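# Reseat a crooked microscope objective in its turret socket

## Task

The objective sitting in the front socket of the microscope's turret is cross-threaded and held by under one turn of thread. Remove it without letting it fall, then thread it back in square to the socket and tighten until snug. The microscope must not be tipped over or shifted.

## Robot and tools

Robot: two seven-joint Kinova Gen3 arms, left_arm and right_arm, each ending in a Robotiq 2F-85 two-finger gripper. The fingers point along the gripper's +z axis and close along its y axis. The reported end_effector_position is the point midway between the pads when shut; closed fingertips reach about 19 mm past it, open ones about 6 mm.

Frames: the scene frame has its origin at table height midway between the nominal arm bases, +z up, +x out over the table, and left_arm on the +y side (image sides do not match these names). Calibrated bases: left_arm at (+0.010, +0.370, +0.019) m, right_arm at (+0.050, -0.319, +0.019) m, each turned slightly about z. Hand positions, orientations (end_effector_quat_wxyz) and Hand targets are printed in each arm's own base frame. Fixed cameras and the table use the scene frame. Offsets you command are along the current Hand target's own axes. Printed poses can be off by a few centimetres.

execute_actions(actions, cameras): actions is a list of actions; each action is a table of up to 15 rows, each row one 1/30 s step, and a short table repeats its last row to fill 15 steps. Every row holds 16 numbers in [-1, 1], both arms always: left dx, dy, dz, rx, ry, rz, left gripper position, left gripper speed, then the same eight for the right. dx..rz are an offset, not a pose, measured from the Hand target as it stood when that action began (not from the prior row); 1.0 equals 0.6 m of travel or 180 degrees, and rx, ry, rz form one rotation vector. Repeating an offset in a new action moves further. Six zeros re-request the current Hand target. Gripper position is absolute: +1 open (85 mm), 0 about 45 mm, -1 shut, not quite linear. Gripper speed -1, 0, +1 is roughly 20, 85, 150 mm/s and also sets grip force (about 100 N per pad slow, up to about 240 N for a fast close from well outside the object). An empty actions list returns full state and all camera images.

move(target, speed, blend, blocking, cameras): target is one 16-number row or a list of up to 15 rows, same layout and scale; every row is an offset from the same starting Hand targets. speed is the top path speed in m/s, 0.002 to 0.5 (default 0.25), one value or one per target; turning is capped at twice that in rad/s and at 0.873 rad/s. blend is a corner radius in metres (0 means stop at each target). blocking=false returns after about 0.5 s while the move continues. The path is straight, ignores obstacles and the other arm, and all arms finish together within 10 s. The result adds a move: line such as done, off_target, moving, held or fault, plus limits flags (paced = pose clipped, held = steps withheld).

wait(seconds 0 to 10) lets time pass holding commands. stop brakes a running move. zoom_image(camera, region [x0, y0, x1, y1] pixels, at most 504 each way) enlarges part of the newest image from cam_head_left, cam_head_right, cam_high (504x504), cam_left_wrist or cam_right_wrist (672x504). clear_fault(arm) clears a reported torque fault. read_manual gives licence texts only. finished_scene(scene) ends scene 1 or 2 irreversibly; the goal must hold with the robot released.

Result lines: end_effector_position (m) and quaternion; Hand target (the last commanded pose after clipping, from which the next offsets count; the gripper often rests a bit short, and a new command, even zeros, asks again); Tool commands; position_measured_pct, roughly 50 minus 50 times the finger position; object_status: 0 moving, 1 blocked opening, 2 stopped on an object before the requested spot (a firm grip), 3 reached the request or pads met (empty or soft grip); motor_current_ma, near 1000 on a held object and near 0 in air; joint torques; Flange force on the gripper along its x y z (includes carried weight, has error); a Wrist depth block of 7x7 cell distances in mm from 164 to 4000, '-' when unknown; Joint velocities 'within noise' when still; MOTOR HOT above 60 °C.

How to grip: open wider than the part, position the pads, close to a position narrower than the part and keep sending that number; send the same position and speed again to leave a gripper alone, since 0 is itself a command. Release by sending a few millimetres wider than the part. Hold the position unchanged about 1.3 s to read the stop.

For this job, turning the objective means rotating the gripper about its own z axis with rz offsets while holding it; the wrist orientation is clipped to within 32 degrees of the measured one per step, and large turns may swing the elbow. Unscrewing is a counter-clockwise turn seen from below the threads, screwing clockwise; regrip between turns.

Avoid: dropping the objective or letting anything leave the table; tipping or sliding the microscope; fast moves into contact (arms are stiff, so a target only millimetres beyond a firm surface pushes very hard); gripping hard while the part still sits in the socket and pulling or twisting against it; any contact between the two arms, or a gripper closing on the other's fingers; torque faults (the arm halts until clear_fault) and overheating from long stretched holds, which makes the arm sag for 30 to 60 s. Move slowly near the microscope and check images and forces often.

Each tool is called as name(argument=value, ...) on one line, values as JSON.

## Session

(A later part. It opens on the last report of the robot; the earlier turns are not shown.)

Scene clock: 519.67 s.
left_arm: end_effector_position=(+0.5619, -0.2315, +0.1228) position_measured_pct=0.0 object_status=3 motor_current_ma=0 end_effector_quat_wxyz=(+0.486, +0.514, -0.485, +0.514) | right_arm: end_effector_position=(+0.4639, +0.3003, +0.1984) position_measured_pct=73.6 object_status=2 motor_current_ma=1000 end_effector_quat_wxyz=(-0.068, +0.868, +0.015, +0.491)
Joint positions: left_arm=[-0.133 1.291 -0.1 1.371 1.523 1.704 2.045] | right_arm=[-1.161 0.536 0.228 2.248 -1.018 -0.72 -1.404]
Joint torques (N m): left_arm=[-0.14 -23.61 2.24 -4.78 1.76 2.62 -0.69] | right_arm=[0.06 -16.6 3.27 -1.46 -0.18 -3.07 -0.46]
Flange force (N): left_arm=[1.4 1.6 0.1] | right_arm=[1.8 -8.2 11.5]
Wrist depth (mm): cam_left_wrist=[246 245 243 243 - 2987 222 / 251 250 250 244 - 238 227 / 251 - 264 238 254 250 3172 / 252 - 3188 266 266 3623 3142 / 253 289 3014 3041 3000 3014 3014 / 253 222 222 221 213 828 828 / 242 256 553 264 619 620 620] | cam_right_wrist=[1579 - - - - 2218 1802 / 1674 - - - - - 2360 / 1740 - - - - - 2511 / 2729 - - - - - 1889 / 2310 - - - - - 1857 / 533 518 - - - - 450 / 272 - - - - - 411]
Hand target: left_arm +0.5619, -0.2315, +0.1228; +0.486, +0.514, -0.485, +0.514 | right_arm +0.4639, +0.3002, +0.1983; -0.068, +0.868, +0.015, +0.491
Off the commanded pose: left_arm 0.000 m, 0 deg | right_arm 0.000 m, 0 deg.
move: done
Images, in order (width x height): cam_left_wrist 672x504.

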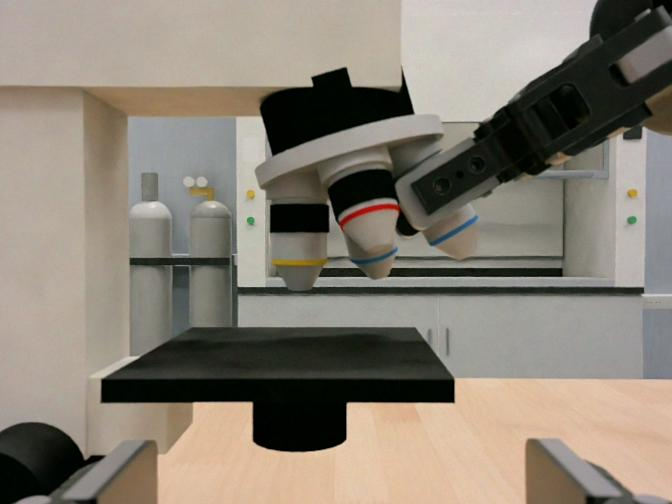

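move(target=[[0,0,0,0,0,0,1,1,0.0002,0.0001,0.0003,0.0458,0,0,-0.49,-1]], speed=0.15, cameras=["cam_left_wrist"])

zoom_image(camera="cam_left_wrist", region=[370, 130, 510, 290])

Scene clock: 521.20 s.
left_arm: end_effector_position=(+0.5619, -0.2315, +0.1228) position_measured_pct=0.0 object_status=3 motor_current_ma=0 end_effector_quat_wxyz=(+0.486, +0.514, -0.485, +0.514) | right_arm: end_effector_position=(+0.4642, +0.3002, +0.1983) position_measured_pct=73.6 object_status=2 motor_current_ma=1000 end_effector_quat_wxyz=(-0.130, +0.861, +0.051, +0.489)
Joint positions: left_arm=[-0.133 1.291 -0.1 1.371 1.523 1.704 2.045] | right_arm=[-0.989 0.518 0.13 2.34 -0.649 -0.787 -1.635]
Joint torques (N m): left_arm=[-0.15 -23.61 2.24 -4.73 1.76 2.59 -0.75] | right_arm=[0.42 -14.32 2.42 -1.25 -0.32 -2.43 -0.45]
Flange force (N): left_arm=[1.4 1.3 0.0] | right_arm=[5.0 -5.6 7.1]
Wrist depth (mm): cam_left_wrist=[245 244 244 243 - 3014 270 / 251 250 250 243 - 243 236 / 252 - 264 239 253 254 3172 / 252 - 3234 266 271 3725 3157 / 252 289 3084 3070 3055 3084 3084 / 253 221 222 222 213 831 832 / 242 256 550 264 620 620 621] | cam_right_wrist=[2751 - - - - - 1408 / 2921 - - - - - 1483 / 3070 - - - - - 1579 / 3188 - - - - - 1683 / 2521 - - - - - 1792 / 323 317 - - - - 432 / 289 290 - - - - 393]
Hand target: left_arm +0.5619, -0.2315, +0.1228; +0.486, +0.514, -0.485, +0.514 | right_arm +0.4642, +0.3002, +0.1983; -0.130, +0.861, +0.051, +0.489
Off the commanded pose: left_arm 0.000 m, 0 deg | right_arm 0.000 m, 0 deg.
move: done
Images, in order (width x height): cam_left_wrist 672x504.

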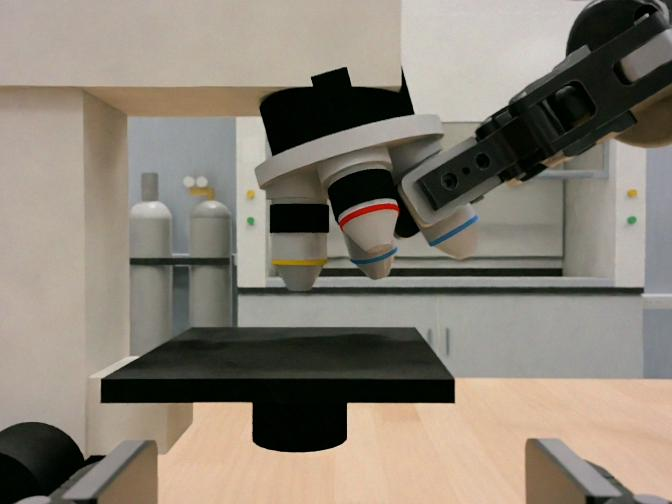

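Scaled by 3.150.

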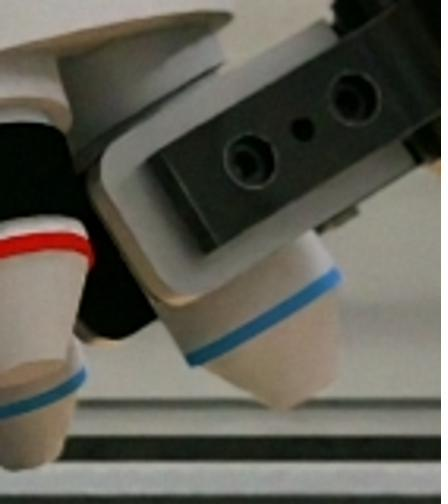

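move(target=[[0,0,0,0,0,0,1,1,0.0001,0.0002,0.0001,0.0458,0,0,-0.49,-1]], speed=0.15, cameras=["cam_left_wrist"])

zoom_image(camera="cam_left_wrist", region=[370, 130, 510, 290])

zoom_image(camera="cam_left_wrist", region=[390, 162, 414, 190])

Scene clock: 522.47 s.
left_arm: end_effector_position=(+0.5619, -0.2315, +0.1228) position_measured_pct=0.0 object_status=3 motor_current_ma=0 end_effector_quat_wxyz=(+0.486, +0.514, -0.485, +0.514) | right_arm: end_effector_position=(+0.4642, +0.3001, +0.1983) position_measured_pct=73.6 object_status=2 motor_current_ma=1000 end_effector_quat_wxyz=(-0.192, +0.850, +0.086, +0.484)
Joint positions: left_arm=[-0.133 1.291 -0.1 1.371 1.523 1.704 2.045] | right_arm=[-0.795 0.529 0.047 2.404 -0.303 -0.888 -1.804]
Joint torques (N m): left_arm=[-0.18 -23.64 2.21 -4.72 1.77 2.59 -0.76] | right_arm=[0.51 -13.57 1.74 -0.56 -0.27 -1.99 -0.4]
Flange force (N): left_arm=[1.3 1.1 0.1] | right_arm=[5.9 -4.6 6.8]
Wrist depth (mm): cam_left_wrist=[245 244 244 243 - 365 288 / 251 250 250 244 - 250 245 / 251 - 264 239 252 259 3041 / 252 - 3234 266 270 3623 3142 / 253 289 3014 3070 3041 3041 3014 / 253 222 222 221 213 836 830 / 242 256 553 264 622 620 618] | cam_right_wrist=[- - - - - 214 1356 / 3000 - - - - - 1423 / 3055 - - - - - 1500 / 2987 - - - - - 1590 / 2908 - - - - - 1718 / 639 331 - - - - 282 / 301 315 - - - - 224]
Hand target: left_arm +0.5619, -0.2315, +0.1228; +0.486, +0.514, -0.485, +0.514 | right_arm +0.4643, +0.3001, +0.1983; -0.192, +0.850, +0.086, +0.484
Off the commanded pose: left_arm 0.000 m, 0 deg | right_arm 0.000 m, 0 deg.
move: done
Images, in order (width x height): cam_left_wrist 672x504.

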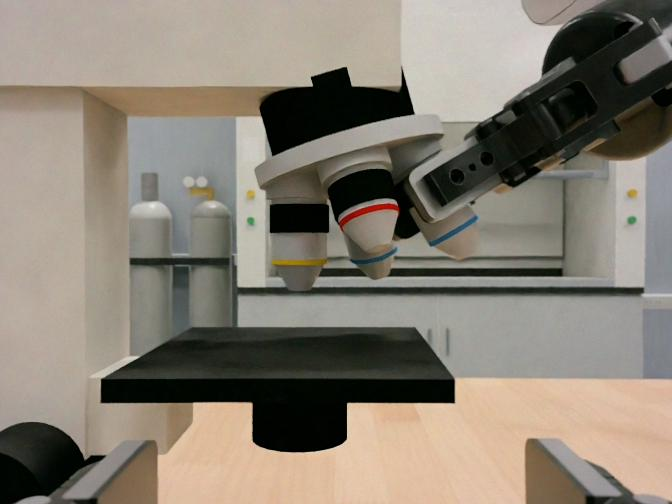

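Scaled by 3.150.

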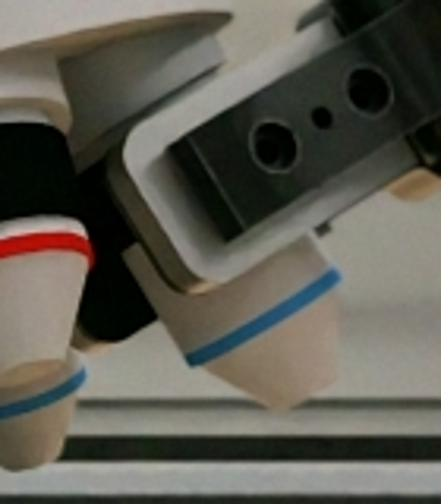

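Scaled by 18.000.

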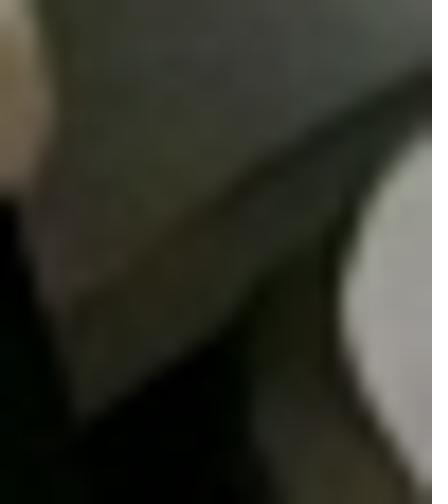

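move(target=[[0,0,0,0,0,0,1,1,0.0001,0.0002,0.0,0.0458,0,0,-0.49,-1]], speed=0.15, cameras=["cam_left_wrist"])

zoom_image(camera="cam_left_wrist", region=[370, 130, 510, 290])

Scene clock: 523.83 s.
left_arm: end_effector_position=(+0.5619, -0.2315, +0.1228) position_measured_pct=0.0 object_status=3 motor_current_ma=0 end_effector_quat_wxyz=(+0.486, +0.514, -0.485, +0.514) | right_arm: end_effector_position=(+0.4643, +0.3000, +0.1983) position_measured_pct=73.6 object_status=2 motor_current_ma=1000 end_effector_quat_wxyz=(-0.252, +0.834, +0.120, +0.476)
Joint positions: left_arm=[-0.133 1.291 -0.1 1.371 1.523 1.704 2.045] | right_arm=[-0.603 0.566 -0.005 2.434 0.024 -0.998 -1.915]
Joint torques (N m): left_arm=[-0.18 -23.63 2.24 -4.77 1.75 2.58 -0.73] | right_arm=[0.13 -13.46 0.82 0.35 -0.12 -1.69 -0.36]
Flange force (N): left_arm=[1.4 1.5 0.1] | right_arm=[6.5 -1.8 8.0]
Wrist depth (mm): cam_left_wrist=[245 244 244 243 - 360 314 / 251 250 250 243 251 258 256 / 252 - 264 239 252 263 3014 / 252 - 3157 266 270 3643 3157 / 252 289 3028 3070 3128 3041 3070 / 253 222 222 221 213 827 831 / 242 256 551 264 624 621 620] | cam_right_wrist=[- - - - - 197 1348 / 2883 - - - - 186 1393 / 2798 - - - - - 1470 / 2798 - - - - - 270 / 2729 - - - - - 259 / 350 361 - - - - 238 / 322 322 - - - - -]
Hand target: left_arm +0.5619, -0.2315, +0.1228; +0.486, +0.514, -0.485, +0.514 | right_arm +0.4643, +0.3000, +0.1984; -0.252, +0.834, +0.120, +0.477
Off the commanded pose: left_arm 0.000 m, 0 deg | right_arm 0.000 m, 0 deg.
move: done
Images, in order (width x height): cam_left_wrist 672x504.

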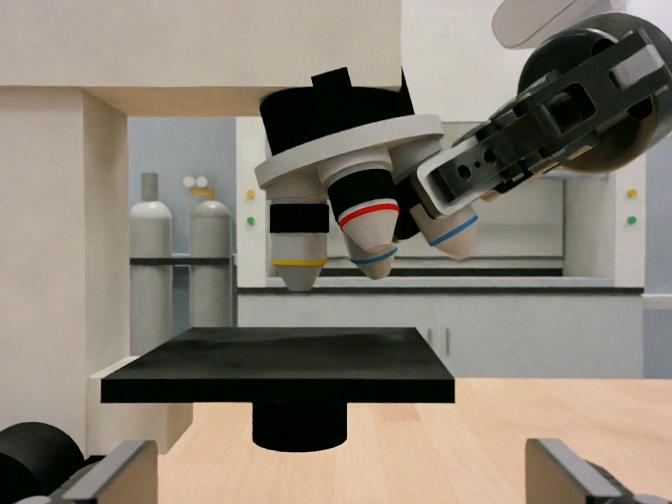

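Scaled by 3.150.

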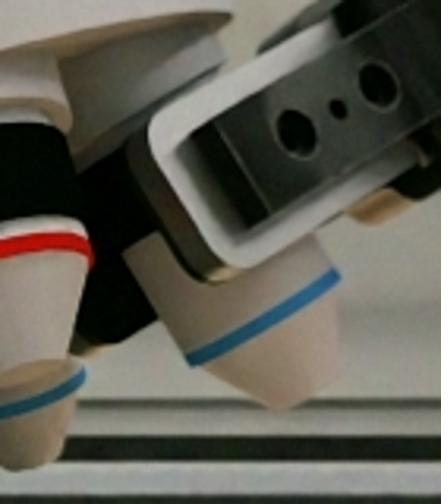

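move(target=[[0,0,0,0,0,0,1,1,0.0001,0.0003,0.0002,0.0458,0,0,-0.49,-1]], speed=0.15, cameras=["cam_left_wrist"])

zoom_image(camera="cam_left_wrist", region=[370, 130, 510, 290])

Scene clock: 525.07 s.
left_arm: end_effector_position=(+0.5619, -0.2315, +0.1228) position_measured_pct=0.0 object_status=3 motor_current_ma=0 end_effector_quat_wxyz=(+0.486, +0.514, -0.485, +0.514) | right_arm: end_effector_position=(+0.4645, +0.2999, +0.1983) position_measured_pct=73.6 object_status=2 motor_current_ma=1000 end_effector_quat_wxyz=(-0.312, +0.813, +0.154, +0.467)
Joint positions: left_arm=[-0.133 1.291 -0.1 1.371 1.523 1.704 2.045] | right_arm=[-0.427 0.622 -0.031 2.425 0.33 -1.096 -1.987]
Joint torques (N m): left_arm=[-0.13 -23.64 2.25 -4.73 1.75 2.58 -0.74] | right_arm=[-0.36 -13.11 0.27 -0.15 -0.18 -1.67 -0.26]
Flange force (N): left_arm=[1.4 1.3 0.0] | right_arm=[7.3 1.1 3.7]
Wrist depth (mm): cam_left_wrist=[245 244 244 243 243 366 357 / 251 250 251 244 - 266 269 / 251 - 264 239 255 266 3014 / 252 - 3172 266 270 3663 3250 / 253 289 3041 3098 3070 3084 3055 / 253 222 221 221 212 831 832 / 243 255 552 264 622 620 619] | cam_right_wrist=[- - - - - 181 209 / 2642 - - - - 175 192 / 2663 - - - - - 221 / 2590 - - - - - 232 / 2580 - - - - - 243 / 351 374 - - - - 241 / 341 334 - - - - -]
Hand target: left_arm +0.5619, -0.2315, +0.1228; +0.486, +0.514, -0.485, +0.514 | right_arm +0.4645, +0.2999, +0.1983; -0.312, +0.813, +0.154, +0.467
Off the commanded pose: left_arm 0.000 m, 0 deg | right_arm 0.000 m, 0 deg.
move: done
Images, in order (width x height): cam_left_wrist 672x504.

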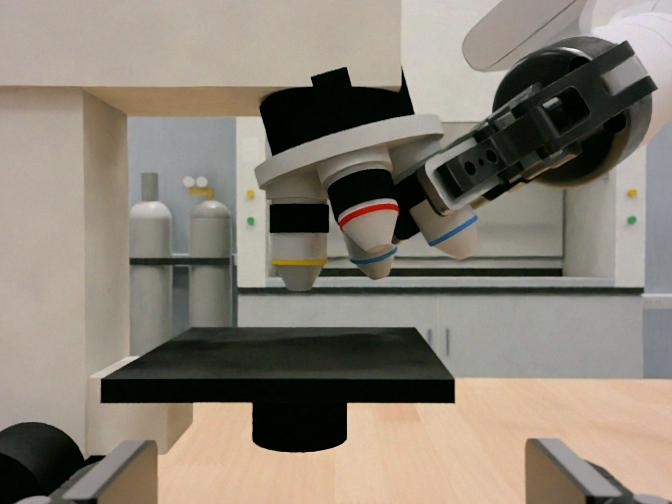

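Scaled by 3.150.

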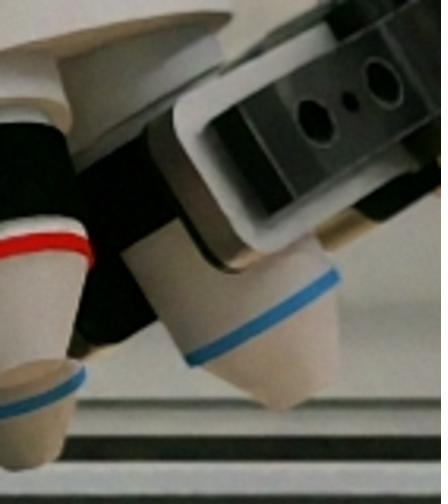

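move(target=[[0,0,0,0,0,0,1,1,0.0003,0.0002,-0.0002,0.0458,0,0,-0.49,-1]], speed=0.15, cameras=["cam_left_wrist"])

zoom_image(camera="cam_left_wrist", region=[370, 130, 510, 290])

Scene clock: 526.33 s.
left_arm: end_effector_position=(+0.5619, -0.2315, +0.1228) position_measured_pct=0.0 object_status=3 motor_current_ma=0 end_effector_quat_wxyz=(+0.486, +0.514, -0.485, +0.514) | right_arm: end_effector_position=(+0.4646, +0.2997, +0.1984) position_measured_pct=73.6 object_status=2 motor_current_ma=1000 end_effector_quat_wxyz=(-0.369, +0.789, +0.187, +0.454)
Joint positions: left_arm=[-0.133 1.291 -0.1 1.371 1.523 1.704 2.045] | right_arm=[-0.279 0.687 -0.043 2.377 0.613 -1.172 -2.043]
Joint torques (N m): left_arm=[-0.17 -23.62 2.22 -4.78 1.8 2.6 -0.74] | right_arm=[-0.57 -14.87 -0.45 0.19 0.21 -2.29 -0.18]
Flange force (N): left_arm=[1.4 1.5 0.1] | right_arm=[5.4 3.4 5.5]
Wrist depth (mm): cam_left_wrist=[245 245 244 243 389 374 464 / 251 250 250 244 257 284 281 / 252 - 264 239 259 274 3098 / 252 - 3219 266 270 3471 3142 / 252 289 3128 3014 3084 2987 3000 / 252 222 222 221 213 833 828 / 242 255 550 263 623 621 620] | cam_right_wrist=[- - - - - 187 179 / 2511 - - - - - 176 / 2550 - - - - - 207 / 2511 - - - - - 223 / 2429 396 - - - - 236 / 372 375 - - - - 237 / 427 353 - - - - -]
Hand target: left_arm +0.5619, -0.2315, +0.1228; +0.486, +0.514, -0.485, +0.514 | right_arm +0.4646, +0.2997, +0.1984; -0.369, +0.789, +0.187, +0.454
Off the commanded pose: left_arm 0.000 m, 0 deg | right_arm 0.000 m, 0 deg.
move: done
Images, in order (width x height): cam_left_wrist 672x504.

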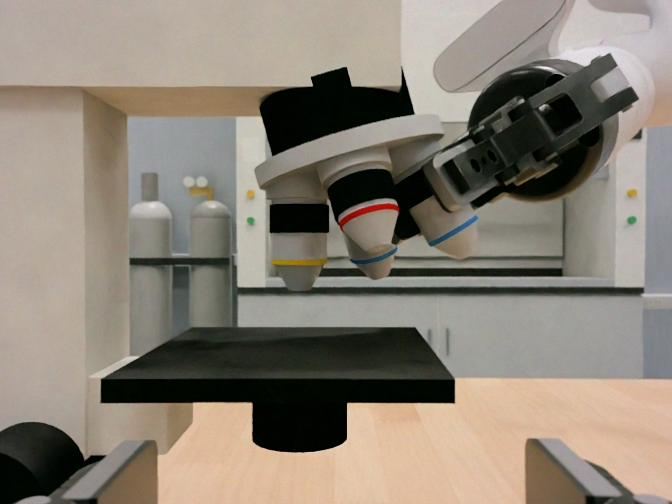

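Scaled by 3.150.

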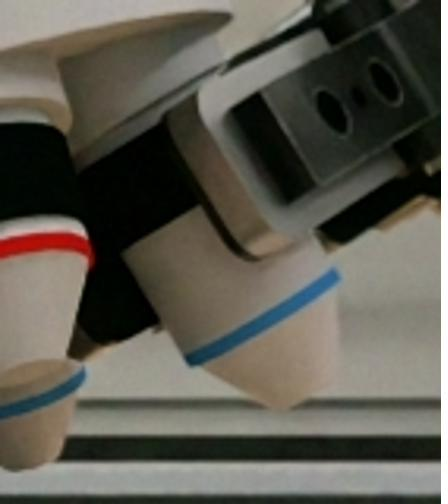

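move(target=[[0,0,0,0,0,0,1,1,0.0001,0.0002,-0.0001,0.0458,0,0,-0.49,-1]], speed=0.15, cameras=["cam_left_wrist"])

zoom_image(camera="cam_left_wrist", region=[370, 130, 510, 290])

zoom_image(camera="cam_left_wrist", region=[390, 162, 414, 190])

Scene clock: 527.57 s.
left_arm: end_effector_position=(+0.5619, -0.2315, +0.1228) position_measured_pct=0.0 object_status=3 motor_current_ma=0 end_effector_quat_wxyz=(+0.486, +0.514, -0.485, +0.514) | right_arm: end_effector_position=(+0.4647, +0.2996, +0.1985) position_measured_pct=73.6 object_status=2 motor_current_ma=1000 end_effector_quat_wxyz=(-0.425, +0.760, +0.219, +0.440)
Joint positions: left_arm=[-0.133 1.291 -0.1 1.371 1.523 1.704 2.045] | right_arm=[-0.164 0.758 -0.048 2.298 0.865 -1.235 -2.104]
Joint torques (N m): left_arm=[-0.17 -23.62 2.21 -4.76 1.78 2.6 -0.72] | right_arm=[-1.03 -15.84 -1.33 0.28 0.12 -2.71 -0.17]
Flange force (N): left_arm=[1.4 1.4 0.1] | right_arm=[5.3 5.9 3.5]
Wrist depth (mm): cam_left_wrist=[245 245 243 243 390 385 507 / 251 250 251 243 366 293 487 / 251 - 265 239 260 282 2973 / 251 - 3172 265 269 3623 3084 / 252 290 2987 3028 3028 3084 3028 / 253 222 222 222 213 828 830 / 242 255 551 263 620 622 621] | cam_right_wrist=[- - - - - 187 - / 2474 - - - - - - / 2465 2642 - - - - - / 2456 - - - - - 221 / 473 405 - - - - 232 / 488 391 - - - - 226 / 2368 425 - - - - -]
Hand target: left_arm +0.5619, -0.2315, +0.1228; +0.486, +0.514, -0.485, +0.514 | right_arm +0.4647, +0.2996, +0.1985; -0.425, +0.760, +0.219, +0.440
Off the commanded pose: left_arm 0.000 m, 0 deg | right_arm 0.000 m, 0 deg.
move: done
Images, in order (width x height): cam_left_wrist 672x504.

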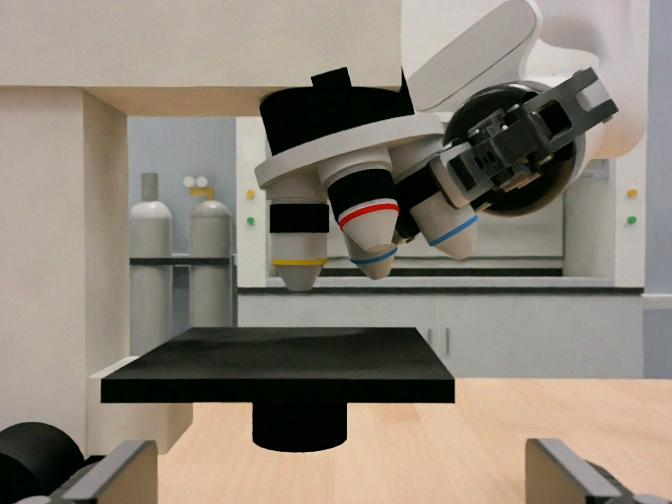

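Scaled by 3.150.

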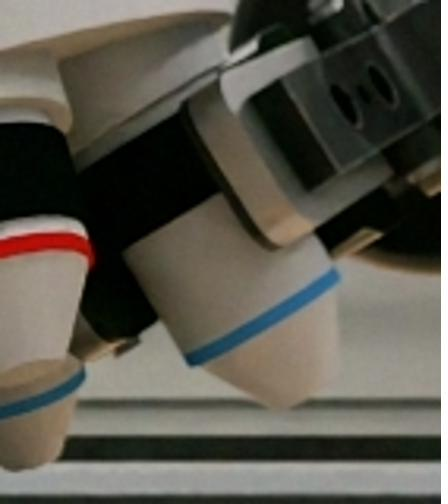

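Scaled by 18.000.

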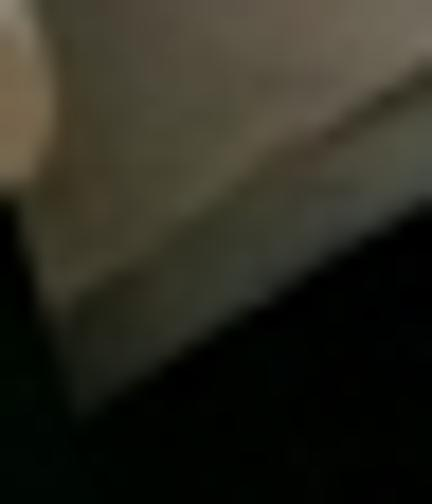

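move(target=[[0,0,0,0,0,0,1,1,0,0,0,0,0,0,-0.42,-1],[0,0,0,0,0,0,1,1,-0.0021,-0.0022,0.0021,-0.55,0.0004,0.0021,-0.42,-1],[0,0,0,0,0,0,1,1,-0.0021,-0.0022,0.0021,-0.55,0.0004,0.0021,-0.49,-1]], speed=0.3, cameras=["cam_left_wrist"])

zoom_image(camera="cam_left_wrist", region=[370, 130, 510, 290])

Scene clock: 532.70 s.
left_arm: end_effector_position=(+0.5619, -0.2315, +0.1228) position_measured_pct=0.0 object_status=3 motor_current_ma=0 end_effector_quat_wxyz=(+0.486, +0.514, -0.485, +0.514) | right_arm: end_effector_position=(+0.4637, +0.3014, +0.1977) position_measured_pct=73.6 object_status=0 motor_current_ma=1000 end_effector_quat_wxyz=(+0.301, +0.817, -0.194, +0.452)
Joint positions: left_arm=[-0.133 1.291 -0.1 1.371 1.523 1.704 2.045] | right_arm=[-1.273 0.958 0.281 1.359 -2.298 -1.414 -0.351]
Joint torques (N m): left_arm=[-0.19 -23.59 2.25 -4.72 1.76 2.6 -0.68] | right_arm=[2.55 -21.06 6.5 -3.73 2.85 -0.94 -0.25]
Flange force (N): left_arm=[1.4 1.5 0.1] | right_arm=[0.7 -6.3 -9.1]
Wrist depth (mm): cam_left_wrist=[245 244 244 244 - 3000 178 / 251 250 251 243 237 175 182 / 252 - 264 239 222 182 - / 252 - 3142 265 266 3623 3128 / 252 288 3098 3028 3028 3041 3128 / 253 221 222 221 212 905 828 / 242 256 553 263 617 621 619] | cam_right_wrist=[201 178 - - - - - / 201 171 - - - - 3282 / 226 - - - - - 3527 / 231 - - - - - 3203 / 244 - - - - - 3188 / 252 - - - - 655 704 / 221 - - - - 562 601]
Hand target: left_arm +0.5619, -0.2315, +0.1228; +0.486, +0.514, -0.485, +0.514 | right_arm +0.4637, +0.3014, +0.1977; +0.301, +0.817, -0.194, +0.452
Off the commanded pose: left_arm 0.000 m, 0 deg | right_arm 0.000 m, 0 deg.
move: done
Images, in order (width x height): cam_left_wrist 672x504.

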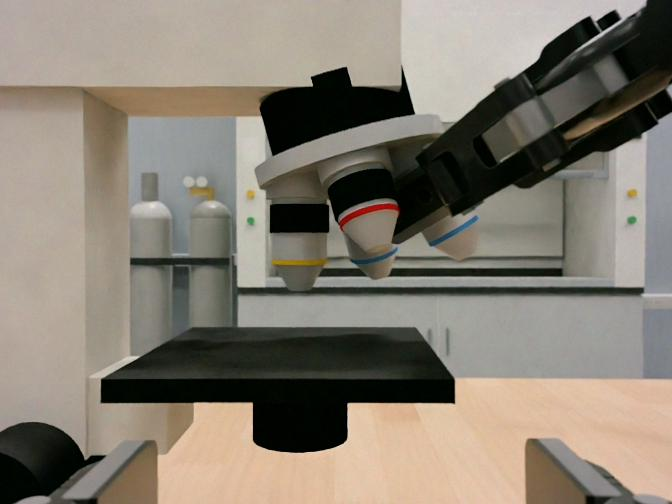

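Scaled by 3.150.

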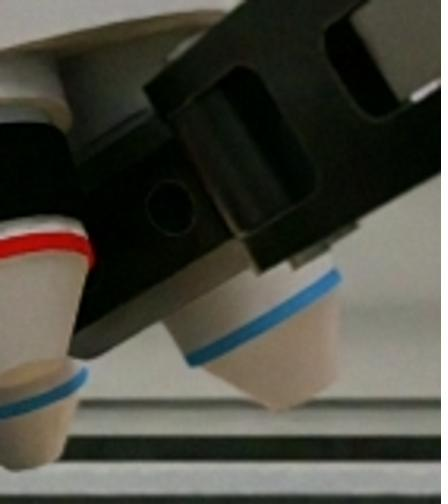

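move(target=[[0,0,0,0,0,0,1,1,0.0002,0.0002,0.0002,0.0458,0,0,-0.49,-1]], speed=0.15, cameras=["cam_left_wrist"])

zoom_image(camera="cam_left_wrist", region=[370, 130, 510, 290])

Scene clock: 533.93 s.
left_arm: end_effector_position=(+0.5619, -0.2315, +0.1228) position_measured_pct=0.0 object_status=3 motor_current_ma=0 end_effector_quat_wxyz=(+0.486, +0.514, -0.485, +0.514) | right_arm: end_effector_position=(+0.4638, +0.3013, +0.1977) position_measured_pct=73.6 object_status=2 motor_current_ma=1000 end_effector_quat_wxyz=(+0.241, +0.837, -0.161, +0.464)
Joint positions: left_arm=[-0.133 1.291 -0.1 1.371 1.523 1.704 2.045] | right_arm=[-1.299 0.863 0.278 1.535 -2.214 -1.245 -0.44]
Joint torques (N m): left_arm=[-0.17 -23.61 2.23 -4.8 1.78 2.6 -0.72] | right_arm=[2.02 -20.19 6.36 -3.99 2.62 -1.26 -0.35]
Flange force (N): left_arm=[1.5 1.6 0.1] | right_arm=[0.3 -6.7 -6.9]
Wrist depth (mm): cam_left_wrist=[245 245 244 243 - 3028 189 / 251 250 250 243 243 184 185 / 252 - 264 239 247 197 - / 252 - 3157 266 266 3565 3188 / 253 289 3041 3055 3055 3028 3128 / 253 222 222 221 212 901 829 / 242 256 551 263 620 620 621] | cam_right_wrist=[1342 200 - - - - - / 1384 191 - - - - 3643 / 1470 233 - - - - 3725 / 1546 242 - - - - 3603 / 1629 - - - - - 778 / 273 - - - - 612 620 / 222 - - - - 520 546]
Hand target: left_arm +0.5619, -0.2315, +0.1228; +0.486, +0.514, -0.485, +0.514 | right_arm +0.4638, +0.3012, +0.1978; +0.241, +0.837, -0.161, +0.464
Off the commanded pose: left_arm 0.000 m, 0 deg | right_arm 0.000 m, 0 deg.
move: done
Images, in order (width x height): cam_left_wrist 672x504.

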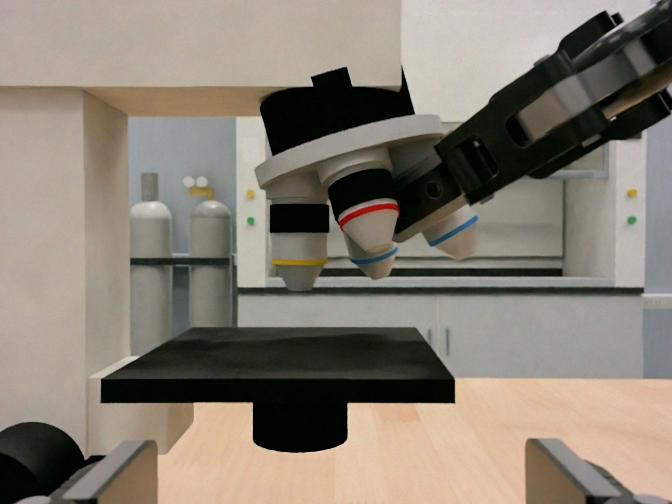

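Scaled by 3.150.

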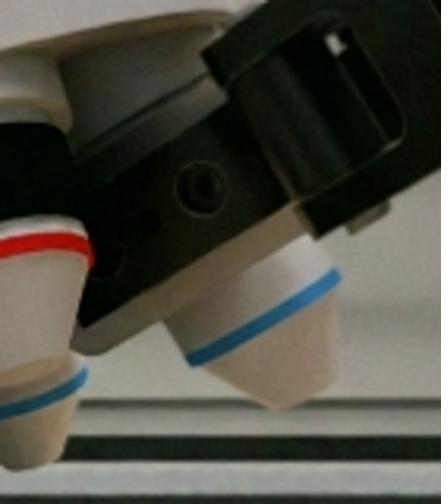

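move(target=[[0,0,0,0,0,0,1,1,0.0001,0.0002,0.0001,0.0458,0,0,-0.49,-1]], speed=0.15)

move(target=[[0,0,0,0,0,0,1,1,0.0001,0.0002,0.0001,0.0458,0,0,-0.49,-1]], speed=0.15, cameras=["cam_left_wrist"])

zoom_image(camera="cam_left_wrist", region=[370, 130, 510, 290])

Scene clock: 535.10 s.
left_arm: end_effector_position=(+0.5619, -0.2315, +0.1228) position_measured_pct=0.0 object_status=3 motor_current_ma=0 end_effector_quat_wxyz=(+0.486, +0.514, -0.485, +0.514) | right_arm: end_effector_position=(+0.4638, +0.3011, +0.1978) position_measured_pct=73.6 object_status=2 motor_current_ma=1000 end_effector_quat_wxyz=(+0.180, +0.852, -0.127, +0.475)
Joint positions: left_arm=[-0.133 1.291 -0.1 1.371 1.523 1.704 2.045] | right_arm=[-1.32 0.777 0.285 1.701 -2.101 -1.081 -0.545]
Joint torques (N m): left_arm=[-0.13 -23.64 2.25 -4.72 1.77 2.61 -0.73] | right_arm=[1.72 -19.34 6.23 -4.17 2.46 -1.71 -0.32]
Flange force (N): left_arm=[1.3 1.2 0.0] | right_arm=[-0.5 -7.3 -4.9]
Wrist depth (mm): cam_left_wrist=[245 244 244 243 - 3041 195 / 251 250 251 243 243 197 184 / 252 - 264 238 250 214 3113 / 252 - 3219 265 266 3584 3219 / 252 289 3000 3014 3055 3028 3041 / 253 222 221 221 212 907 831 / 242 256 552 263 623 621 620] | cam_right_wrist=[1367 226 - - - - 3203 / 1423 193 - - - - 3418 / 1514 - - - - - 3663 / 1582 - - - - - 3157 / 1700 - - - - - 675 / 433 - - - - 560 561 / 393 - - - - 486 502]
Hand target: left_arm +0.5619, -0.2315, +0.1228; +0.486, +0.514, -0.485, +0.514 | right_arm +0.4638, +0.3011, +0.1978; +0.180, +0.852, -0.128, +0.475
Off the commanded pose: left_arm 0.000 m, 0 deg | right_arm 0.000 m, 0 deg.
move: done

Scene clock: 536.07 s.
left_arm: end_effector_position=(+0.5619, -0.2315, +0.1228) position_measured_pct=0.0 object_status=3 motor_current_ma=0 end_effector_quat_wxyz=(+0.486, +0.514, -0.485, +0.514) | right_arm: end_effector_position=(+0.4638, +0.3010, +0.1979) position_measured_pct=73.6 object_status=2 motor_current_ma=1000 end_effector_quat_wxyz=(+0.119, +0.863, -0.093, +0.483)
Joint positions: left_arm=[-0.133 1.291 -0.1 1.371 1.523 1.704 2.045] | right_arm=[-1.337 0.702 0.306 1.856 -1.946 -0.922 -0.681]
Joint torques (N m): left_arm=[-0.18 -23.61 2.24 -4.74 1.78 2.6 -0.72] | right_arm=[1.27 -18.16 5.71 -4.09 1.88 -2.15 -0.49]
Flange force (N): left_arm=[1.4 1.4 0.1] | right_arm=[0.2 -7.9 -2.6]
Wrist depth (mm): cam_left_wrist=[245 245 244 243 - 2987 192 / 251 250 251 243 243 208 194 / 251 - 264 238 250 223 3188 / 252 - 3113 265 266 3623 3128 / 252 289 3055 3070 2987 3041 3070 / 253 222 222 222 212 907 831 / 243 256 551 263 621 621 621] | cam_right_wrist=[1370 - - - - - 2821 / 1445 - - - - - 3028 / 1517 - - - - - 3157 / 1633 - - - - - 2774 / 1740 - - - - - 610 / 458 - - - - - 520 / 413 - - - - 461 469]
Hand target: left_arm +0.5619, -0.2315, +0.1228; +0.486, +0.514, -0.485, +0.514 | right_arm +0.4638, +0.3010, +0.1979; +0.119, +0.863, -0.093, +0.483
Off the commanded pose: left_arm 0.000 m, 0 deg | right_arm 0.000 m, 0 deg.
move: done
Images, in order (width x height): cam_left_wrist 672x504.

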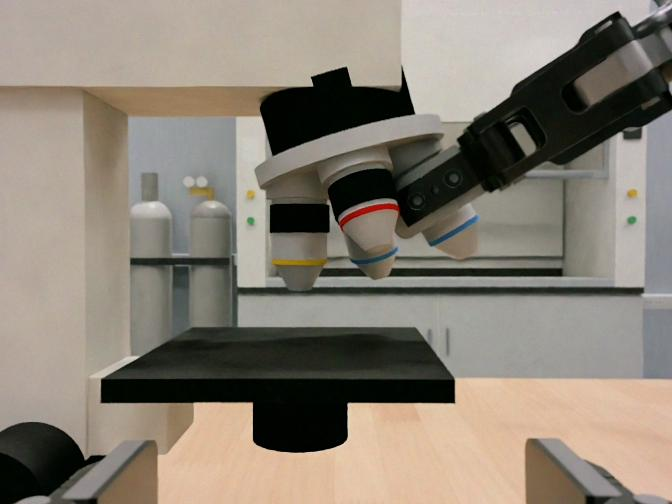

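Scaled by 3.150.

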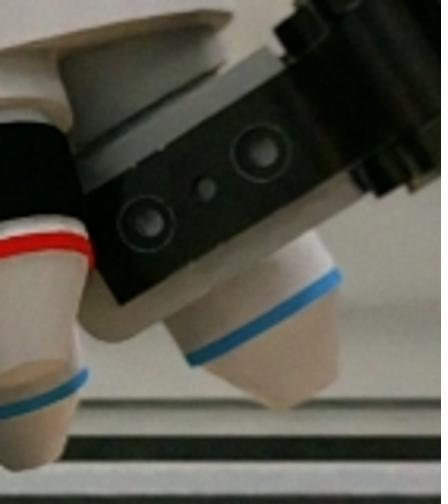

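move(target=[[0,0,0,0,0,0,1,1,0.0001,0.0002,0.0001,0.0458,0,0,-0.49,-1]], speed=0.15)

move(target=[[0,0,0,0,0,0,1,1,0.0001,0.0002,0.0001,0.0458,0,0,-0.49,-1]], speed=0.15, cameras=["cam_left_wrist"])

zoom_image(camera="cam_left_wrist", region=[370, 130, 510, 290])

Scene clock: 537.33 s.
left_arm: end_effector_position=(+0.5619, -0.2315, +0.1228) position_measured_pct=0.0 object_status=3 motor_current_ma=0 end_effector_quat_wxyz=(+0.486, +0.514, -0.485, +0.514) | right_arm: end_effector_position=(+0.4639, +0.3008, +0.1979) position_measured_pct=73.6 object_status=2 motor_current_ma=1000 end_effector_quat_wxyz=(+0.056, +0.869, -0.058, +0.488)
Joint positions: left_arm=[-0.133 1.291 -0.1 1.371 1.523 1.704 2.045] | right_arm=[-1.344 0.639 0.337 2.001 -1.72 -0.779 -0.872]
Joint torques (N m): left_arm=[-0.16 -23.6 2.21 -4.77 1.77 2.6 -0.73] | right_arm=[0.68 -16.92 4.96 -3.71 1.03 -2.44 -0.57]
Flange force (N): left_arm=[1.5 1.5 0.1] | right_arm=[1.3 -8.0 0.4]
Wrist depth (mm): cam_left_wrist=[245 245 244 243 - 3041 201 / 251 250 251 243 - 225 206 / 252 - 264 239 250 239 3142 / 252 - 3250 266 266 3490 3188 / 253 289 3055 3084 3098 3084 3014 / 253 222 221 221 212 907 828 / 242 256 552 263 619 620 621] | cam_right_wrist=[1414 - - - - - 1621 / 1500 - - - - - 2740 / 1556 - - - - - 2870 / 1670 - - - - - 2394 / 1773 - - - - - 563 / 475 - - - - - 492 / 431 - - - - 444 444]
Hand target: left_arm +0.5619, -0.2315, +0.1228; +0.486, +0.514, -0.485, +0.514 | right_arm +0.4639, +0.3008, +0.1979; +0.056, +0.869, -0.058, +0.488
Off the commanded pose: left_arm 0.000 m, 0 deg | right_arm 0.000 m, 0 deg.
move: done

Scene clock: 538.37 s.
left_arm: end_effector_position=(+0.5619, -0.2315, +0.1228) position_measured_pct=0.0 object_status=3 motor_current_ma=0 end_effector_quat_wxyz=(+0.486, +0.514, -0.485, +0.514) | right_arm: end_effector_position=(+0.4639, +0.3007, +0.1979) position_measured_pct=73.6 object_status=2 motor_current_ma=1000 end_effector_quat_wxyz=(-0.006, +0.871, -0.023, +0.491)
Joint positions: left_arm=[-0.133 1.291 -0.1 1.371 1.523 1.704 2.045] | right_arm=[-1.313 0.587 0.344 2.134 -1.393 -0.69 -1.142]
Joint torques (N m): left_arm=[-0.14 -23.64 2.26 -4.71 1.74 2.57 -0.73] | right_arm=[0.42 -15.48 4.01 -2.5 0.4 -2.41 -0.64]
Flange force (N): left_arm=[1.3 1.2 0.0] | right_arm=[3.6 -9.1 2.8]
Wrist depth (mm): cam_left_wrist=[245 245 244 243 - 3014 211 / 251 250 250 243 - 233 217 / 251 - 264 238 255 247 3157 / 252 - 3203 265 266 3663 3113 / 253 288 3014 3000 3014 3084 3055 / 253 222 222 221 212 905 831 / 242 256 552 263 623 621 619] | cam_right_wrist=[1483 - - - - - 1483 / 1535 - - - - - 2531 / 1637 - - - - - 2631 / 1740 - - - - - 1973 / 1873 - - - - - 1991 / 498 - - - - - 467 / 450 449 - - - - 426]
Hand target: left_arm +0.5619, -0.2315, +0.1228; +0.486, +0.514, -0.485, +0.514 | right_arm +0.4639, +0.3007, +0.1979; -0.006, +0.871, -0.023, +0.491
Off the commanded pose: left_arm 0.000 m, 0 deg | right_arm 0.000 m, 0 deg.
move: done
Images, in order (width x height): cam_left_wrist 672x504.

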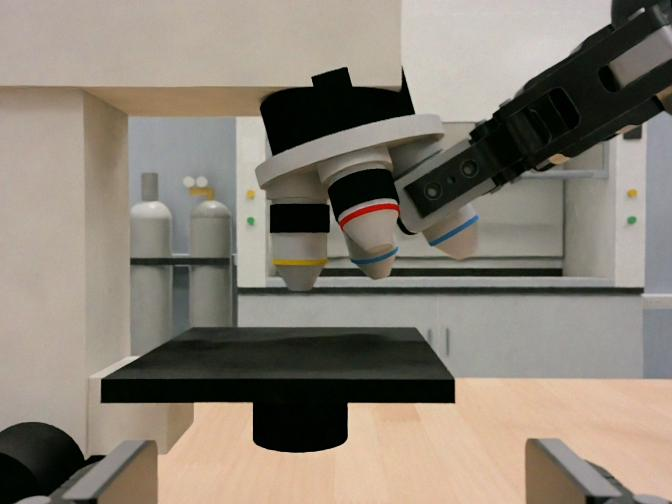

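Scaled by 3.150.

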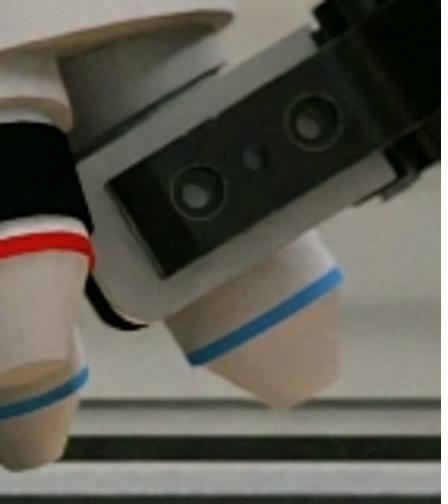

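move(target=[[0,0,0,0,0,0,1,1,0.0001,0.0003,0.0001,0.0458,0,0,-0.49,-1]], speed=0.15, cameras=["cam_left_wrist"])

zoom_image(camera="cam_left_wrist", region=[370, 130, 510, 290])

Scene clock: 540.20 s.
left_arm: end_effector_position=(+0.5619, -0.2315, +0.1228) position_measured_pct=0.0 object_status=3 motor_current_ma=0 end_effector_quat_wxyz=(+0.486, +0.514, -0.485, +0.514) | right_arm: end_effector_position=(+0.4640, +0.3006, +0.1980) position_measured_pct=73.6 object_status=2 motor_current_ma=1000 end_effector_quat_wxyz=(-0.069, +0.868, +0.012, +0.491)
Joint positions: left_arm=[-0.133 1.291 -0.1 1.371 1.523 1.704 2.045] | right_arm=[-1.196 0.544 0.273 2.248 -1.007 -0.702 -1.432]
Joint torques (N m): left_arm=[-0.14 -23.61 2.28 -4.75 1.74 2.6 -0.73] | right_arm=[0.66 -14.39 3.27 -0.94 -0.49 -2.17 -0.44]
Flange force (N): left_arm=[1.4 1.4 0.0] | right_arm=[4.1 -7.6 6.8]
Wrist depth (mm): cam_left_wrist=[245 245 244 243 - 3000 223 / 251 250 251 243 - 238 226 / 252 - 264 238 253 250 3142 / 252 - 3157 265 266 3623 3188 / 253 288 3028 3041 3055 3041 3055 / 253 222 221 222 212 907 830 / 242 256 552 263 618 620 621] | cam_right_wrist=[1564 - - - - 2255 1768 / 1653 - - - - - 2351 / 1754 - - - - - 2521 / 2821 - - - - - 1922 / 2310 - - - - - 1873 / 534 520 - - - - 449 / 272 - - - - - 409]
Hand target: left_arm +0.5619, -0.2315, +0.1228; +0.486, +0.514, -0.485, +0.514 | right_arm +0.4640, +0.3005, +0.1979; -0.069, +0.868, +0.013, +0.491
Off the commanded pose: left_arm 0.000 m, 0 deg | right_arm 0.000 m, 0 deg.
move: done
Images, in order (width x height): cam_left_wrist 672x504.

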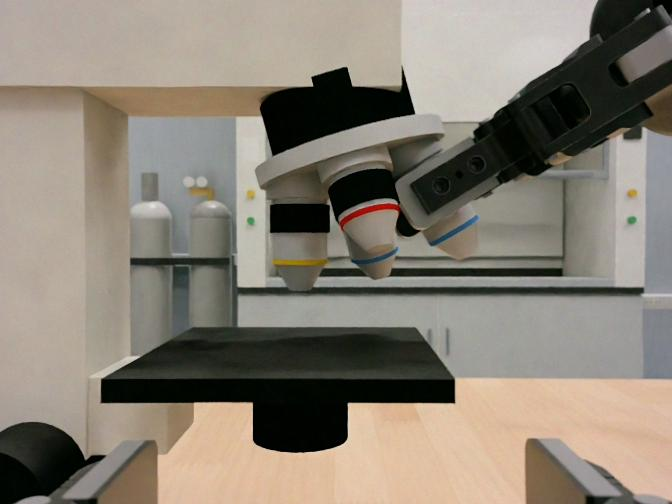

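Scaled by 3.150.

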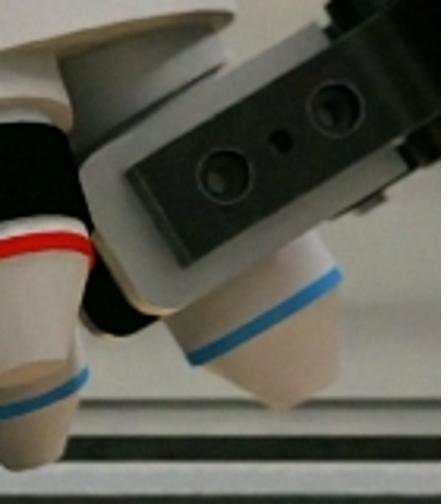

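move(target=[[0,0,0,0,0,0,1,1,0.0001,0.0003,0.0002,0.0458,0,0,-0.49,-1]], speed=0.15)

move(target=[[0,0,0,0,0,0,1,1,0.0001,0.0003,0.0001,0.0458,0,0,-0.49,-1]], speed=0.15, cameras=["cam_left_wrist"])

zoom_image(camera="cam_left_wrist", region=[370, 130, 510, 290])

zoom_image(camera="cam_left_wrist", region=[390, 162, 414, 190])

Scene clock: 541.50 s.
left_arm: end_effector_position=(+0.5619, -0.2315, +0.1228) position_measured_pct=0.0 object_status=3 motor_current_ma=0 end_effector_quat_wxyz=(+0.486, +0.514, -0.485, +0.514) | right_arm: end_effector_position=(+0.4641, +0.3004, +0.1979) position_measured_pct=73.6 object_status=2 motor_current_ma=1000 end_effector_quat_wxyz=(-0.131, +0.861, +0.048, +0.489)
Joint positions: left_arm=[-0.133 1.291 -0.1 1.371 1.523 1.704 2.045] | right_arm=[-1.019 0.523 0.168 2.341 -0.637 -0.781 -1.664]
Joint torques (N m): left_arm=[-0.19 -23.6 2.29 -4.74 1.77 2.59 -0.71] | right_arm=[1.27 -12.56 2.8 0.1 -0.77 -1.47 -0.59]
Flange force (N): left_arm=[1.4 1.4 0.0] | right_arm=[7.1 -7.8 5.1]
Wrist depth (mm): cam_left_wrist=[245 245 244 243 - 3055 270 / 251 250 250 244 - 243 236 / 251 - 264 238 253 254 3172 / 252 - 3157 266 270 3623 3157 / 252 287 3014 3041 3028 3070 3098 / 253 222 221 221 212 907 829 / 242 256 552 263 620 622 617] | cam_right_wrist=[2774 - - - - - 1399 / 2870 - - - - - 1500 / 3084 - - - - - 1598 / 3250 - - - - - 1666 / 2550 - - - - - 1782 / 324 551 - - - - 433 / 289 289 - - - - 393]
Hand target: left_arm +0.5619, -0.2315, +0.1228; +0.486, +0.514, -0.485, +0.514 | right_arm +0.4642, +0.3003, +0.1979; -0.131, +0.861, +0.048, +0.489
Off the commanded pose: left_arm 0.000 m, 0 deg | right_arm 0.000 m, 0 deg.
move: done

Scene clock: 542.50 s.
left_arm: end_effector_position=(+0.5619, -0.2315, +0.1228) position_measured_pct=0.0 object_status=3 motor_current_ma=0 end_effector_quat_wxyz=(+0.486, +0.514, -0.485, +0.514) | right_arm: end_effector_position=(+0.4643, +0.3002, +0.1979) position_measured_pct=73.6 object_status=2 motor_current_ma=1000 end_effector_quat_wxyz=(-0.193, +0.849, +0.083, +0.485)
Joint positions: left_arm=[-0.133 1.291 -0.1 1.371 1.523 1.704 2.045] | right_arm=[-0.824 0.534 0.083 2.406 -0.293 -0.891 -1.832]
Joint torques (N m): left_arm=[-0.14 -23.62 2.26 -4.77 1.78 2.57 -0.74] | right_arm=[1.03 -11.39 2.19 0.66 -0.75 -0.93 -0.52]
Flange force (N): left_arm=[1.4 1.5 0.0] | right_arm=[9.0 -5.7 4.5]
Wrist depth (mm): cam_left_wrist=[245 245 244 243 - 364 288 / 251 250 250 243 - 252 245 / 252 - 264 239 251 258 3041 / 252 - 3234 265 270 3623 3172 / 253 288 3113 3014 3028 3028 3055 / 253 222 221 221 213 900 828 / 242 256 551 263 620 620 620] | cam_right_wrist=[- - - - - 212 1364 / 3084 - - - - - 1435 / 3014 - - - - - 1510 / 2973 - - - - - 1602 / 2883 - - - - - 1700 / 642 335 - - - - 278 / 302 313 - - - - 225]
Hand target: left_arm +0.5619, -0.2315, +0.1228; +0.486, +0.514, -0.485, +0.514 | right_arm +0.4643, +0.3002, +0.1979; -0.193, +0.849, +0.083, +0.485
Off the commanded pose: left_arm 0.000 m, 0 deg | right_arm 0.000 m, 0 deg.
move: done
Images, in order (width x height): cam_left_wrist 672x504.

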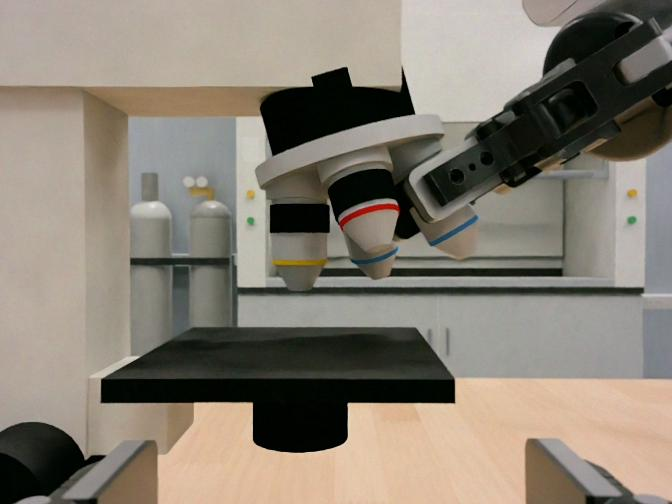

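Scaled by 3.150.

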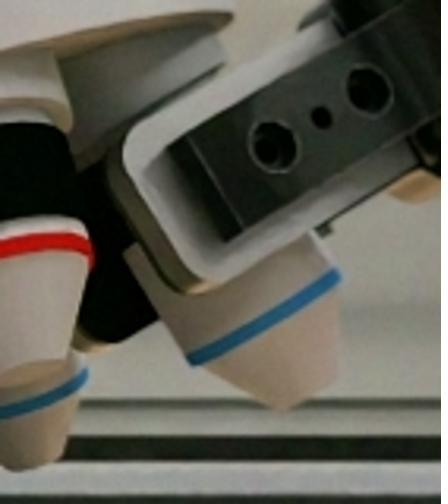

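Scaled by 18.000.

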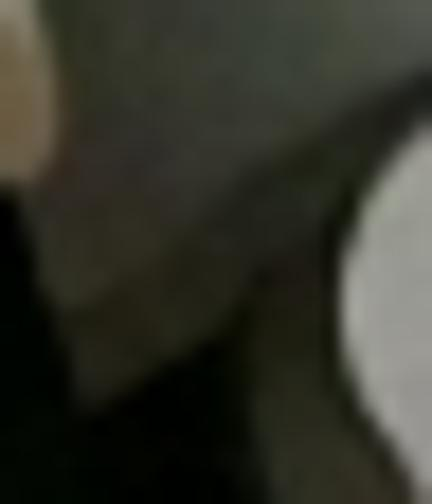

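move(target=[[0,0,0,0,0,0,1,1,0.0003,0.0002,-0.0001,0.0458,0,0,-0.49,-1]], speed=0.15)

move(target=[[0,0,0,0,0,0,1,1,0.0003,0.0003,-0.0001,0.0458,0,0,-0.49,-1]], speed=0.15, cameras=["cam_left_wrist"])

zoom_image(camera="cam_left_wrist", region=[370, 130, 510, 290])

zoom_image(camera="cam_left_wrist", region=[390, 162, 414, 190])

Scene clock: 544.00 s.
left_arm: end_effector_position=(+0.5619, -0.2315, +0.1228) position_measured_pct=0.0 object_status=3 motor_current_ma=0 end_effector_quat_wxyz=(+0.486, +0.514, -0.485, +0.514) | right_arm: end_effector_position=(+0.4643, +0.3000, +0.1980) position_measured_pct=73.6 object_status=2 motor_current_ma=1000 end_effector_quat_wxyz=(-0.253, +0.833, +0.117, +0.477)
Joint positions: left_arm=[-0.133 1.291 -0.1 1.371 1.523 1.704 2.045] | right_arm=[-0.633 0.571 0.031 2.437 0.031 -1.008 -1.941]
Joint torques (N m): left_arm=[-0.13 -23.61 2.24 -4.76 1.77 2.59 -0.73] | right_arm=[0.98 -11.94 1.69 1.32 -0.56 -0.99 -0.46]
Flange force (N): left_arm=[1.4 1.4 0.0] | right_arm=[8.7 -4.3 7.1]
Wrist depth (mm): cam_left_wrist=[246 245 244 243 - 360 313 / 251 250 250 244 251 258 256 / 252 - 265 238 251 262 3041 / 252 - 3142 265 270 3623 3157 / 252 288 3041 3098 3014 3041 3070 / 253 222 221 222 213 906 828 / 242 256 551 263 621 621 620] | cam_right_wrist=[- - - - - 195 1334 / 2809 - - - - 187 1390 / 2833 - - - - - 1470 / 2751 - - - - - 271 / 2774 - - - - - 259 / 351 360 - - - - 260 / 319 320 - - - - -]
Hand target: left_arm +0.5619, -0.2315, +0.1228; +0.486, +0.514, -0.485, +0.514 | right_arm +0.4644, +0.3000, +0.1980; -0.253, +0.833, +0.117, +0.477
Off the commanded pose: left_arm 0.000 m, 0 deg | right_arm 0.000 m, 0 deg.
move: done

Scene clock: 544.97 s.
left_arm: end_effector_position=(+0.5619, -0.2315, +0.1228) position_measured_pct=0.0 object_status=3 motor_current_ma=0 end_effector_quat_wxyz=(+0.486, +0.514, -0.485, +0.514) | right_arm: end_effector_position=(+0.4645, +0.2998, +0.1982) position_measured_pct=73.6 object_status=2 motor_current_ma=1000 end_effector_quat_wxyz=(-0.312, +0.813, +0.151, +0.468)
Joint positions: left_arm=[-0.133 1.291 -0.1 1.371 1.523 1.704 2.045] | right_arm=[-0.458 0.627 0.006 2.429 0.334 -1.114 -2.009]
Joint torques (N m): left_arm=[-0.12 -23.6 2.27 -4.75 1.77 2.6 -0.73] | right_arm=[-1.11 -11.95 -0.51 -1.22 -0.03 -1.53 -0.51]
Flange force (N): left_arm=[1.4 1.4 0.0] | right_arm=[8.1 0.8 -1.9]
Wrist depth (mm): cam_left_wrist=[245 245 244 243 243 366 352 / 251 250 250 243 - 267 269 / 251 - 264 238 255 266 3055 / 252 - 3157 265 270 3643 3157 / 253 289 3014 3028 3041 3000 3041 / 253 222 221 221 212 907 831 / 242 256 553 263 620 619 619] | cam_right_wrist=[- - - - - 184 212 / 2663 - - - - 178 210 / 2642 - - - - - 223 / 2642 - - - - - 232 / 2570 - - - - - 243 / 350 707 - - - - 240 / 342 334 - - - - -]
Hand target: left_arm +0.5619, -0.2315, +0.1228; +0.486, +0.514, -0.485, +0.514 | right_arm +0.4645, +0.2999, +0.1982; -0.312, +0.813, +0.151, +0.468
Off the commanded pose: left_arm 0.000 m, 0 deg | right_arm 0.000 m, 0 deg.
move: done
Images, in order (width x height): cam_left_wrist 672x504.

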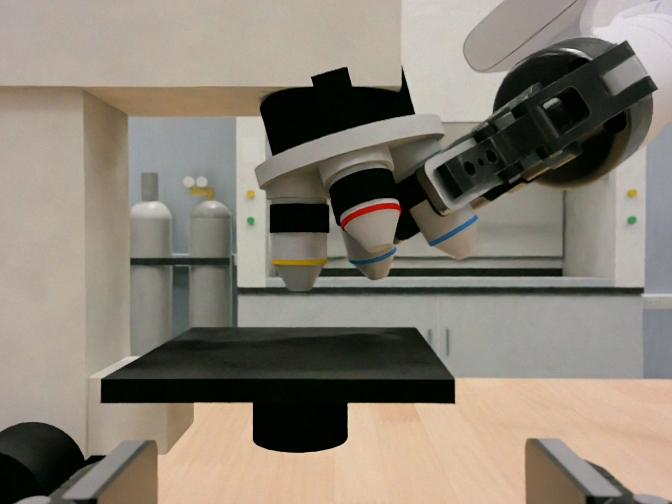

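Scaled by 3.150.

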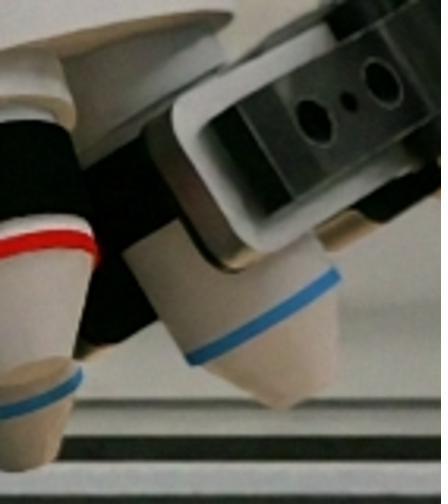

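Scaled by 18.000.

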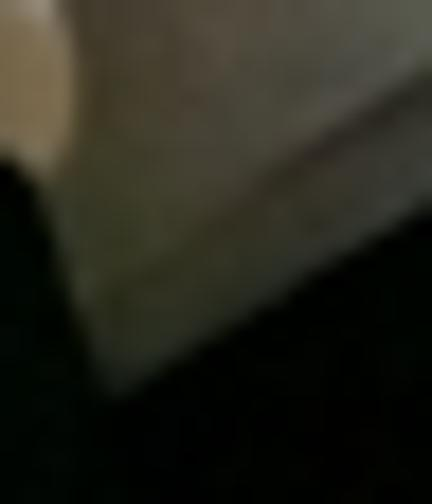

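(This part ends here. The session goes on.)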